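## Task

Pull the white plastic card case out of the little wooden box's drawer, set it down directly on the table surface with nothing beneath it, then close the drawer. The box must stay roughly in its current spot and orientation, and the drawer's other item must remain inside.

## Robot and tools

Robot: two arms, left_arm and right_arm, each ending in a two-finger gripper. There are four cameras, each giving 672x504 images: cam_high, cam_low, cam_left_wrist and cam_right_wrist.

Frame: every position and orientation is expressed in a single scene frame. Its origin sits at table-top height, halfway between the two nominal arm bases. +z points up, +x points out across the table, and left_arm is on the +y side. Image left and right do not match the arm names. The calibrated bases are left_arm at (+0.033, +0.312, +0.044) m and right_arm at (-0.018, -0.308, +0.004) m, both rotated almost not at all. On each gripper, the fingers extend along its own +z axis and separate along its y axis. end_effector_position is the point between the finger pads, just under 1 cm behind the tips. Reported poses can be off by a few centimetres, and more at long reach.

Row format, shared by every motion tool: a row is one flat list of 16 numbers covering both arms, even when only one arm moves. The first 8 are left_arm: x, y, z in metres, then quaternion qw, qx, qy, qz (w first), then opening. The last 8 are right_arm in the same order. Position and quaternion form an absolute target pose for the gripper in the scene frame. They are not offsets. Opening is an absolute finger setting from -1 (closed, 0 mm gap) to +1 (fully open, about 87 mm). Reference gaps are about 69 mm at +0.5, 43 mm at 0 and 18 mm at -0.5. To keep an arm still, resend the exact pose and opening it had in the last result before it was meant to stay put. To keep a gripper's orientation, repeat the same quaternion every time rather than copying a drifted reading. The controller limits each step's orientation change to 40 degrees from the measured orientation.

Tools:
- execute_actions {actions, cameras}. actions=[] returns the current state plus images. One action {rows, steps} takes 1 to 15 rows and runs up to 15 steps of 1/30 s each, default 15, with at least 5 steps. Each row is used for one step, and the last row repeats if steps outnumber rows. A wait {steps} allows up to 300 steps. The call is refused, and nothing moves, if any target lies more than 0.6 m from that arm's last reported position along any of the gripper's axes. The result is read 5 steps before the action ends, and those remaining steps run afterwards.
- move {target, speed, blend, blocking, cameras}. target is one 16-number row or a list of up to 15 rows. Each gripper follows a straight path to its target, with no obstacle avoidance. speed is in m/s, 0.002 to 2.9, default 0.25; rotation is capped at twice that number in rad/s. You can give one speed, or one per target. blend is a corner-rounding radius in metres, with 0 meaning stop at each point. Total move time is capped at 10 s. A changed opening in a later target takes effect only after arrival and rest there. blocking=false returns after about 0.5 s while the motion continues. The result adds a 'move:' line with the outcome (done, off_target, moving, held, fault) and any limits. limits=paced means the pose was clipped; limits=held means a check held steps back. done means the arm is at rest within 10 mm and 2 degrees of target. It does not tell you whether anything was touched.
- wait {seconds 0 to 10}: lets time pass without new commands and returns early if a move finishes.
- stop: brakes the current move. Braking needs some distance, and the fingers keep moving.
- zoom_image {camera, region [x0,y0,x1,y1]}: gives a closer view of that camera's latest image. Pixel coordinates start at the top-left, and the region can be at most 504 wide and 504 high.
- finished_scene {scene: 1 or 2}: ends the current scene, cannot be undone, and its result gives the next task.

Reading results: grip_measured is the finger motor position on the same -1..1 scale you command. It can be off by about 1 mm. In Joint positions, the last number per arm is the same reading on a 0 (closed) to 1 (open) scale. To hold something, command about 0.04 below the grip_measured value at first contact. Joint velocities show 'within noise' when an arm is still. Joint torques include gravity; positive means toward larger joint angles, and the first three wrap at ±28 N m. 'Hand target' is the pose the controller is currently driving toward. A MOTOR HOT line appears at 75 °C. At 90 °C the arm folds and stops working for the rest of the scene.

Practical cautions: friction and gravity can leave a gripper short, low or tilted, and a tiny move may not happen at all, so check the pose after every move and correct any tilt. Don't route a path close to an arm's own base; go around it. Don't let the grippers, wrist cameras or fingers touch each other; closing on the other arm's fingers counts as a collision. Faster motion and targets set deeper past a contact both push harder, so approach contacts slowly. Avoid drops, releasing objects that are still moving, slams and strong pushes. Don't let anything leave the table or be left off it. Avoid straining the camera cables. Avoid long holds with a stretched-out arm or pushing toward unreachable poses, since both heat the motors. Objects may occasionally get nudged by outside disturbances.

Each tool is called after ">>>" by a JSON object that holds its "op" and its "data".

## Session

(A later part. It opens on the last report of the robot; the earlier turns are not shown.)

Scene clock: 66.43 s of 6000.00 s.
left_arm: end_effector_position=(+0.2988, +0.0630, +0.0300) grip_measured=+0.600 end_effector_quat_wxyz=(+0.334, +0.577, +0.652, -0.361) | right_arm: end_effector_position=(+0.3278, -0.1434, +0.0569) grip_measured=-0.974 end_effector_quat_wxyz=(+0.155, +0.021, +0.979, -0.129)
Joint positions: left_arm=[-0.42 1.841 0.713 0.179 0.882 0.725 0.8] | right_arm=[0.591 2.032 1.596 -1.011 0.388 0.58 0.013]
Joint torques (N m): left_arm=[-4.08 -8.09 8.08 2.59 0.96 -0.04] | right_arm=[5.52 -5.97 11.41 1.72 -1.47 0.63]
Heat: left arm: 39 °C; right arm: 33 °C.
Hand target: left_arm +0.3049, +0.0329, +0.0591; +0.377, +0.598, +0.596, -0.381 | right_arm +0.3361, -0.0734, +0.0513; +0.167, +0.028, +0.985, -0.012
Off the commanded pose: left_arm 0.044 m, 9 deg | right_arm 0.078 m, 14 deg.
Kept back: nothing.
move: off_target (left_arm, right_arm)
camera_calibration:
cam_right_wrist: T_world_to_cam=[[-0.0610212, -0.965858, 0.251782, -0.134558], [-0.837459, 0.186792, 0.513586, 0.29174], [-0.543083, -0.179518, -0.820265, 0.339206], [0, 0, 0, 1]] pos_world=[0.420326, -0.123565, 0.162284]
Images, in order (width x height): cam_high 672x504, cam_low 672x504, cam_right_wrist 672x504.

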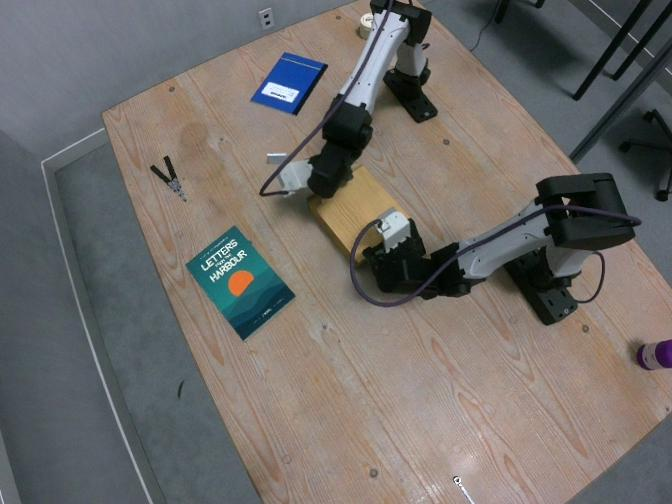

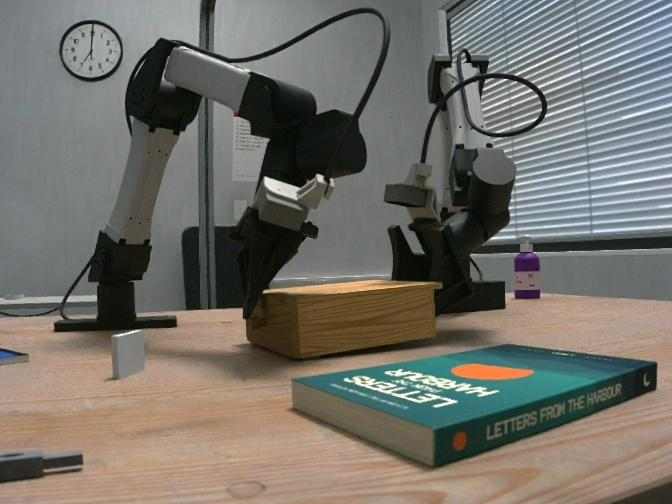

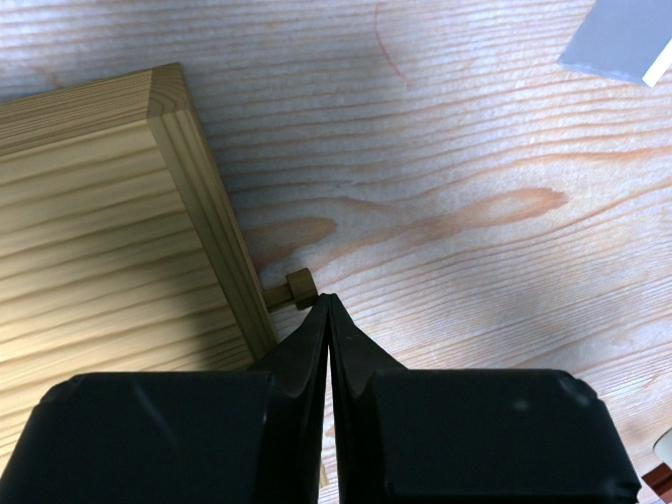

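>>> {"op": "move", "data": {"target": [[0.302,0.066,0.028,0.35,0.58,0.64,-0.365,0.6,0.332,-0.148,0.056,0.1735,0.0344,0.9842,-0.0061,-1],[0.304,0.12,0.035,0.36,0.59,0.62,-0.37,0.6,0.328,-0.21,0.06,0.1735,0.0344,0.9842,-0.0061,-1],[0.304,0.19,0.12,0.38,0.5964,0.5964,-0.38,0.6,0.31,-0.28,0.14,0.1735,0.0344,0.9842,-0.0061,-1]], "cameras": ["cam_high","cam_low"], "speed": [0.04,0.1,0.25]}}

>>> {"op": "zoom_image", "data": {"camera": "cam_high", "region": [250, 130, 420, 300]}}

Scene clock: 71.57 s of 6000.00 s.
left_arm: end_effector_position=(+0.2990, +0.1896, +0.1166) grip_measured=+0.600 end_effector_quat_wxyz=(+0.373, +0.598, +0.600, -0.378) | right_arm: end_effector_position=(+0.3046, -0.2810, +0.1249) grip_measured=-0.974 end_effector_quat_wxyz=(+0.152, +0.038, +0.988, -0.013)
Joint positions: left_arm=[0.068 1.699 0.983 -0.997 1.115 1.721 0.8] | right_arm=[0.127 1.639 1.378 -1.012 0.067 0.163 0.013]
Joint torques (N m): left_arm=[0.66 -4.96 7.15 0.16 0.68 0.25] | right_arm=[-0.2 -8.01 10.76 0.69 -0.05 -0.25]
Heat: left arm: 39 °C; right arm: 34 °C.
Hand target: left_arm +0.3040, +0.1900, +0.1200; +0.380, +0.596, +0.597, -0.380 | right_arm +0.3097, -0.2800, +0.1399; +0.174, +0.034, +0.984, -0.006
Off the commanded pose: left_arm 0.006 m, 1 deg | right_arm 0.016 m, 3 deg.
Kept back: nothing.
move: off_target (right_arm)
Images, in order (width x height): cam_high 672x504, cam_low 672x504.

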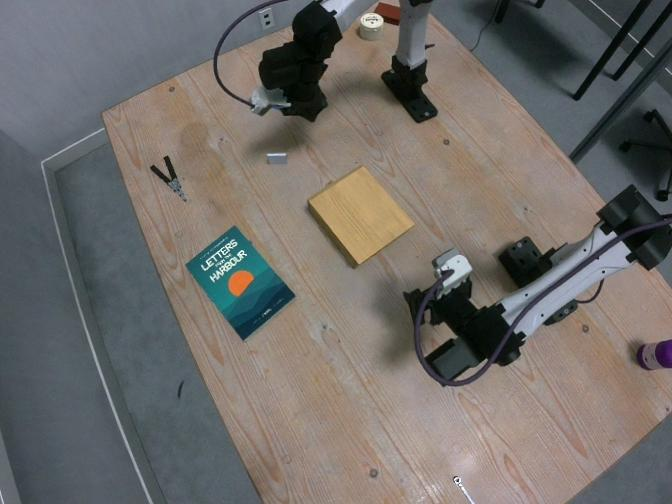

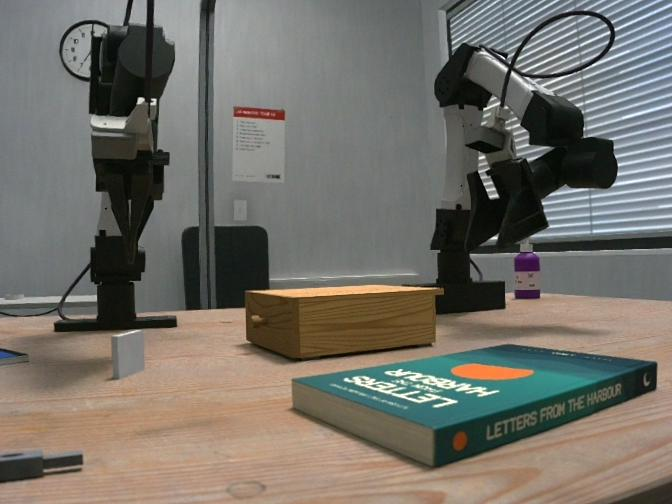

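Scaled by 2.965 from the camera's 672x504 image, which has a finer 960x720 frame.

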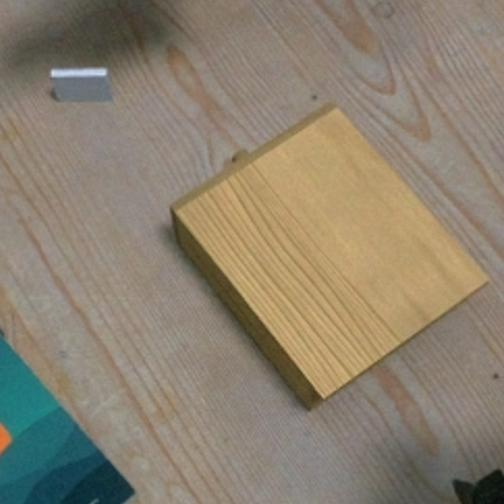

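>>> {"op": "move", "data": {"target": [[0.20,0.13,0.14,0.2588,0,0.9659,0,-1,0.305,-0.281,0.126,0.152,0.038,0.988,-0.013,-1],[0.165,0.042,0.09,0.2588,0,0.9659,0,-1,0.305,-0.281,0.126,0.152,0.038,0.988,-0.013,-1],[0.17,0.04,0.04,0.2588,0,0.9659,0,-1,0.305,-0.281,0.126,0.152,0.038,0.988,-0.013,-1],[0.238,0.04,0.036,0.2588,0,0.9659,0,-1,0.305,-0.281,0.126,0.152,0.038,0.988,-0.013,-1]], "cameras": ["cam_high","cam_left_wrist"], "speed": [0.3,0.25,0.2,0.06], "blend": [0.02,0.01,0,0]}}

>>> {"op": "zoom_image", "data": {"camera": "cam_high", "region": [250, 130, 420, 300]}}

Scene clock: 77.63 s of 6000.00 s.
left_arm: end_effector_position=(+0.2296, +0.0513, +0.0336) grip_measured=-0.993 end_effector_quat_wxyz=(+0.252, +0.002, +0.968, +0.015) | right_arm: end_effector_position=(+0.3046, -0.2811, +0.1249) grip_measured=-0.974 end_effector_quat_wxyz=(+0.151, +0.038, +0.988, -0.013)
Joint positions: left_arm=[-1.061 1.78 0.967 -0.519 -0.455 -1.006 0.004] | right_arm=[0.127 1.639 1.378 -1.013 0.067 0.163 0.013]
Joint torques (N m): left_arm=[0.64 -5.98 7.95 1.35 -0.25 0.22] | right_arm=[0.12 -6.05 8.54 0.71 0.06 -0.15]
Heat: left arm: 38 °C; right arm: 34 °C.
Hand target: left_arm +0.2377, +0.0403, +0.0364; +0.259, +0.000, +0.966, +0.000 | right_arm +0.3050, -0.2809, +0.1260; +0.152, +0.038, +0.988, -0.013
Off the commanded pose: left_arm 0.014 m, 2 deg | right_arm 0.001 m, 0 deg.
Kept back: nothing.
move: off_target (left_arm)
camera_calibration:
cam_left_wrist: T_world_to_cam=[[0.00688461, -0.999116, -0.0414798, 0.049088], [-0.942663, -0.0203258, 0.333126, 0.230985], [-0.333674, 0.036808, -0.94197, 0.251011], [0, 0, 0, 1]] pos_world=[0.301159, 0.0445003, 0.161534]
Images, in order (width x height): cam_high 672x504, cam_left_wrist 672x504.

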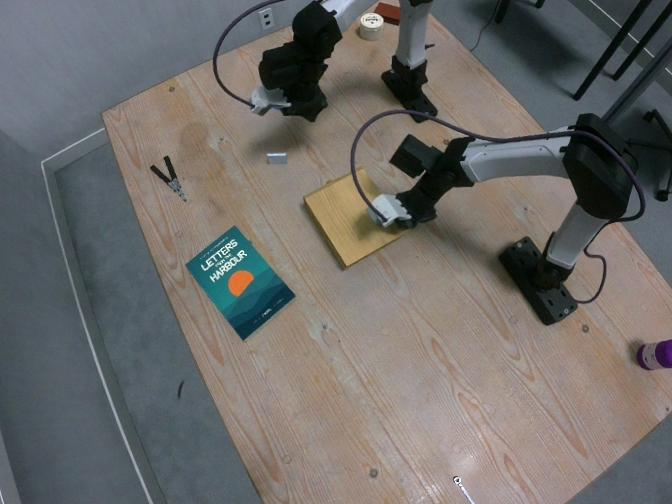

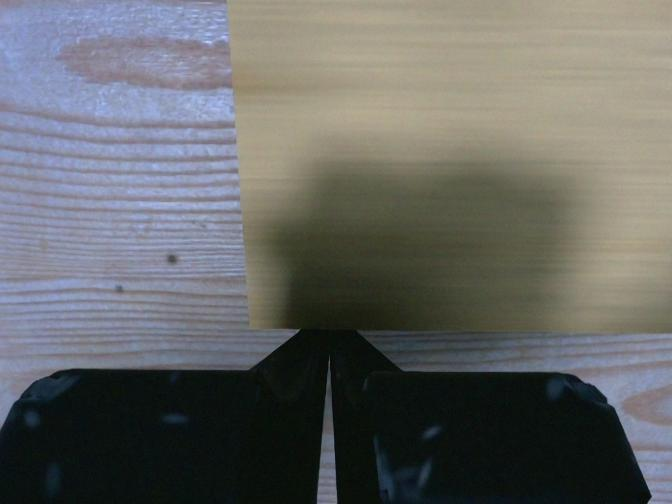

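Scaled by 2.965 from the camera's 672x504 image, which has a finer 960x720 frame.

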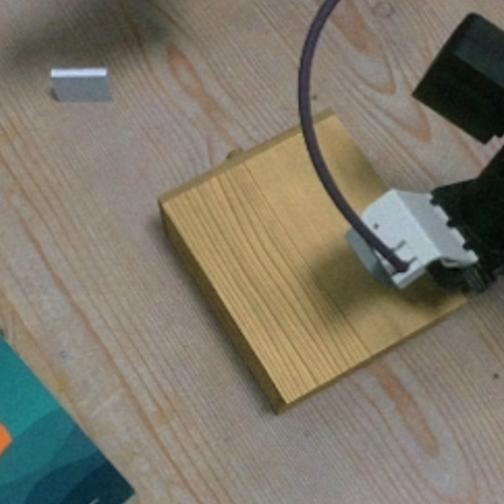

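>>> {"op": "move", "data": {"target": [[0.18,0.05,0.05,0.2588,0,0.9659,0,-1,0.305,-0.281,0.126,0.152,0.038,0.988,-0.013,-1],[0.22,0.06,0.14,0.1736,0,0.9848,0,-1,0.305,-0.281,0.126,0.152,0.038,0.988,-0.013,-1],[0.445,-0.018,0.14,-0.06,0,0.998,0,-1,0.305,-0.281,0.126,0.152,0.038,0.988,-0.013,-1],[0.445,-0.018,0.04,-0.06,0,0.998,0,-1,0.305,-0.281,0.126,0.152,0.038,0.988,-0.013,-1]], "cameras": ["cam_high","cam_low","cam_left_wrist"], "speed": [0.15,0.25,0.3,0.2], "blend": [0.01,0.02,0.01,0]}}

Scene clock: 80.83 s of 6000.00 s.
left_arm: end_effector_position=(+0.4433, -0.0112, +0.0387) grip_measured=-0.993 end_effector_quat_wxyz=(+0.038, -0.025, +0.997, -0.067) | right_arm: end_effector_position=(+0.3046, -0.2811, +0.1249) grip_measured=-0.974 end_effector_quat_wxyz=(+0.151, +0.038, +0.988, -0.013)
Joint positions: left_arm=[-0.594 2.861 2.852 -1.422 0.063 -0.652 0.004] | right_arm=[0.127 1.639 1.378 -1.013 0.067 0.163 0.013]
Joint torques (N m): left_arm=[-0.46 -13.64 7.46 1.01 0.11 0.24] | right_arm=[0.03 -6.08 8.51 0.74 0.04 -0.16]
Heat: left arm: 39 °C; right arm: 34 °C.
Hand target: left_arm +0.4443, -0.0175, +0.0399; +0.043, -0.017, +0.996, -0.077 | right_arm +0.3050, -0.2809, +0.1260; +0.152, +0.038, +0.988, -0.013
Off the commanded pose: left_arm 0.007 m, 14 deg | right_arm 0.001 m, 0 deg.
elbow stopped short (left arm): the move would have taken joint 3 (elbow) straighter than the controller allows.
Kept back: nothing.
move: off_target (left_arm)
camera_calibration:
cam_left_wrist: T_world_to_cam=[[0.0425659, -0.991615, 0.122018, -0.036625], [-0.717246, 0.054691, 0.69467, 0.316282], [-0.695518, -0.117087, -0.708904, 0.479018], [0, 0, 0, 1]] pos_world=[0.561577, 0.0024709, 0.124335]
Images, in order (width x height): cam_high 672x504, cam_low 672x504, cam_left_wrist 672x504.

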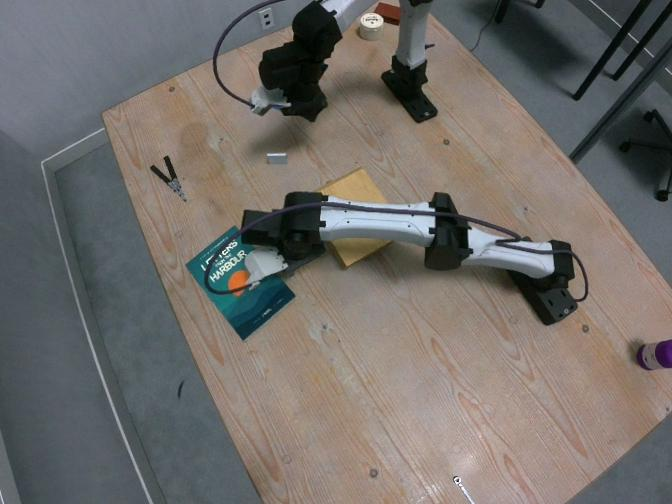

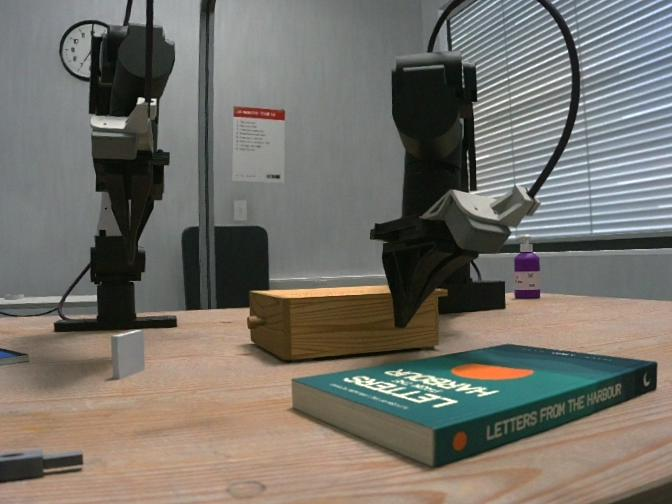

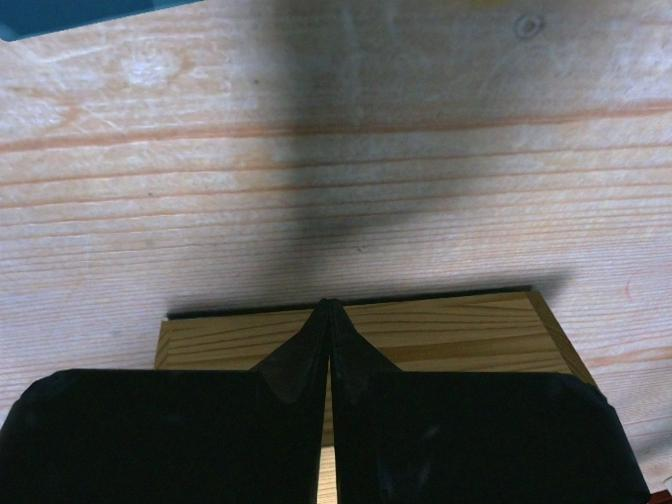

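>>> {"op": "move", "data": {"target": [0.402,-0.02,0.042,0.04,-0.02,0.996,-0.075,-1,0.305,-0.281,0.126,0.152,0.038,0.988,-0.013,-1], "cameras": ["cam_high","cam_low"], "speed": 0.06}}

>>> {"op": "zoom_image", "data": {"camera": "cam_high", "region": [250, 130, 420, 300]}}

Scene clock: 82.30 s of 6000.00 s.
left_arm: end_effector_position=(+0.4008, -0.0141, +0.0282) grip_measured=-0.993 end_effector_quat_wxyz=(+0.027, -0.019, +0.998, -0.062) | right_arm: end_effector_position=(+0.3046, -0.2811, +0.1249) grip_measured=-0.974 end_effector_quat_wxyz=(+0.151, +0.038, +0.988, -0.013)
Joint positions: left_arm=[-0.645 2.565 2.231 -1.117 0.063 -0.692 0.004] | right_arm=[0.127 1.639 1.378 -1.013 0.067 0.163 0.013]
Joint torques (N m): left_arm=[-0.51 -15.91 5.55 0.98 0.05 0.09] | right_arm=[0.12 -6.08 8.46 0.72 0.04 -0.17]
Motor temperatures (°C): left_arm=[25 41 37 30 24 26 23] | right_arm=[25 34 31 29 27 28 27]
Heat: left arm: 41 °C; right arm: 34 °C.
Hand target: left_arm +0.4020, -0.0199, +0.0420; +0.040, -0.020, +0.996, -0.075 | right_arm +0.3050, -0.2809, +0.1260; +0.152, +0.038, +0.988, -0.013
Off the commanded pose: left_arm 0.015 m, 2 deg | right_arm 0.001 m, 0 deg.
Kept back: nothing.
move: off_target (left_arm)
Images, in order (width x height): cam_high 672x504, cam_low 672x504.

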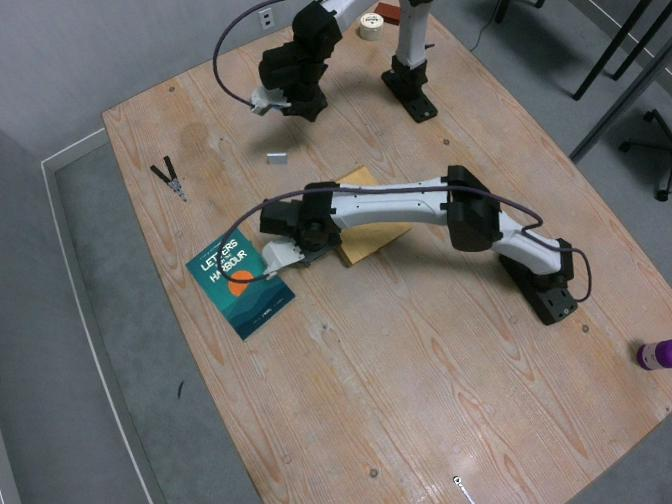

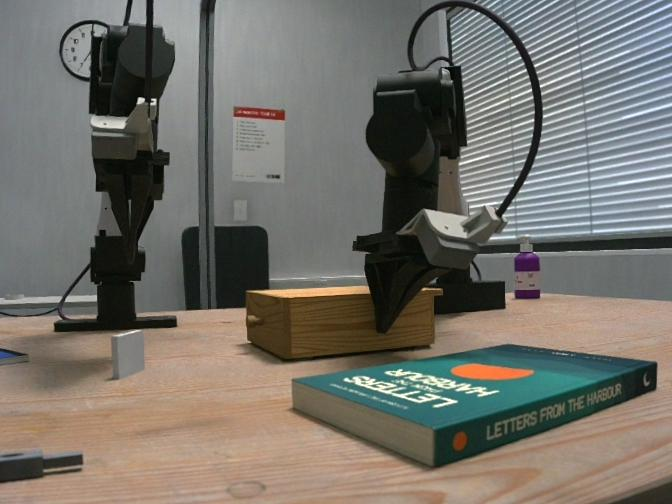

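Scaled by 2.965 from the camera's 672x504 image, which has a finer 960x720 frame.

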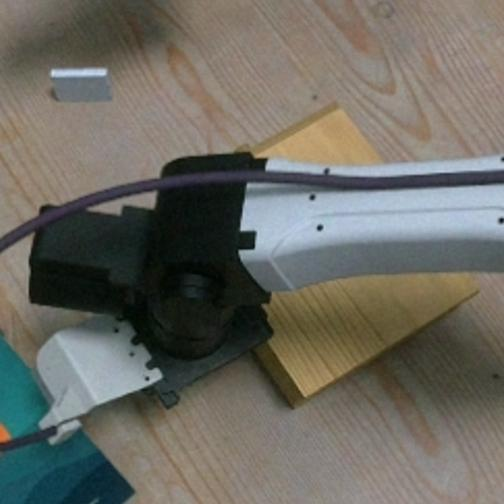

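>>> {"op": "move", "data": {"target": [0.388,-0.02,0.045,0.04,-0.02,0.996,-0.075,-1,0.305,-0.281,0.126,0.152,0.038,0.988,-0.013,-1], "speed": 0.06}}

>>> {"op": "move", "data": {"target": [[0.44,-0.016,0.055,0.04,-0.02,0.996,-0.075,-1,0.305,-0.281,0.126,0.152,0.038,0.988,-0.013,-1],[0.44,0.02,0.16,0.04,-0.02,0.996,-0.075,-1,0.305,-0.281,0.126,0.152,0.038,0.988,-0.013,-1],[0.27,0.16,0.17,0.2588,0,0.9659,0,-1,0.305,-0.281,0.126,0.152,0.038,0.988,-0.013,-1]], "cameras": ["cam_high","cam_low"], "speed": [0.1,0.2,0.3], "blend": [0.005,0.02,0]}}

>>> {"op": "zoom_image", "data": {"camera": "cam_high", "region": [250, 130, 420, 300]}}

Scene clock: 83.40 s of 6000.00 s.
left_arm: end_effector_position=(+0.3908, -0.0153, +0.0298) grip_measured=-0.993 end_effector_quat_wxyz=(+0.031, -0.021, +0.997, -0.066) | right_arm: end_effector_position=(+0.3046, -0.2811, +0.1249) grip_measured=-0.974 end_effector_quat_wxyz=(+0.151, +0.038, +0.988, -0.013)
Joint positions: left_arm=[-0.659 2.506 2.126 -1.059 0.063 -0.71 0.004] | right_arm=[0.127 1.639 1.378 -1.013 0.067 0.163 0.013]
Joint torques (N m): left_arm=[-0.91 -15.99 5.41 0.84 0 0.1] | right_arm=[0.08 -6.04 8.47 0.72 0.05 -0.15]
Heat: left arm: 43 °C; right arm: 34 °C.
Hand target: left_arm +0.3880, -0.0200, +0.0448; +0.040, -0.020, +0.996, -0.075 | right_arm +0.3050, -0.2809, +0.1260; +0.152, +0.038, +0.988, -0.013
Off the commanded pose: left_arm 0.016 m, 1 deg | right_arm 0.001 m, 0 deg.
Kept back: nothing.
move: off_target (left_arm)

Scene clock: 86.03 s of 6000.00 s.
left_arm: end_effector_position=(+0.2689, +0.1588, +0.1714) grip_measured=-0.993 end_effector_quat_wxyz=(+0.251, +0.002, +0.968, -0.005) | right_arm: end_effector_position=(+0.3046, -0.2811, +0.1249) grip_measured=-0.974 end_effector_quat_wxyz=(+0.151, +0.038, +0.988, -0.013)
Joint positions: left_arm=[-0.678 1.335 1.089 -0.91 -0.303 -0.613 0.004] | right_arm=[0.127 1.639 1.378 -1.013 0.067 0.163 0.013]
Joint torques (N m): left_arm=[-0.47 -4.57 5.79 1.54 -0.38 0.09] | right_arm=[0.12 -6.08 8.54 0.7 0.02 -0.16]
Heat: left arm: 44 °C; right arm: 34 °C.
Hand target: left_arm +0.2700, +0.1601, +0.1700; +0.259, +0.000, +0.966, +0.000 | right_arm +0.3050, -0.2809, +0.1260; +0.152, +0.038, +0.988, -0.013
Off the commanded pose: left_arm 0.002 m, 1 deg | right_arm 0.001 m, 0 deg.
elbow stopped short (left arm): the move would have taken joint 3 (elbow) straighter than the controller allows.
Kept back: nothing.
move: done
Images, in order (width x height): cam_high 672x504, cam_low 672x504.

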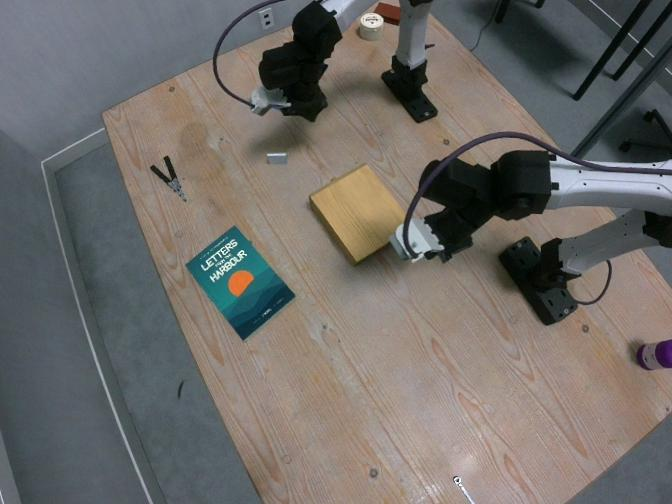

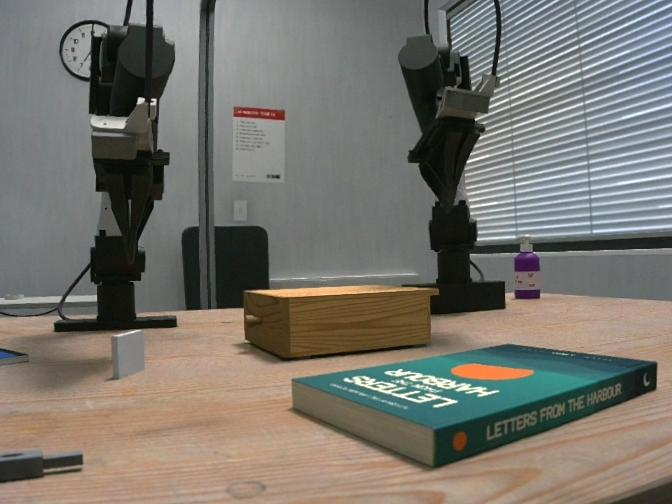

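Scaled by 2.965 from the camera's 672x504 image, which has a finer 960x720 frame.

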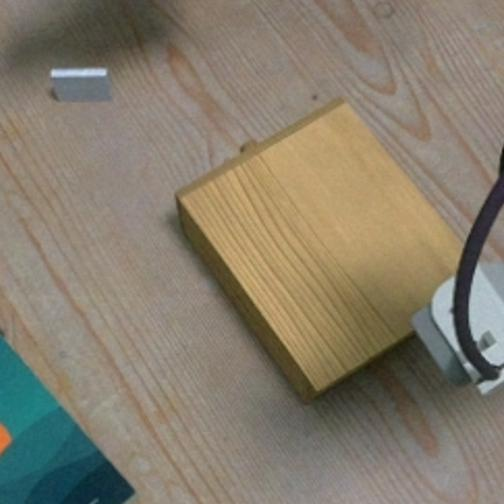

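>>> {"op": "finished_scene", "data": {"scene": 2}}

The scene is finished: the task was done.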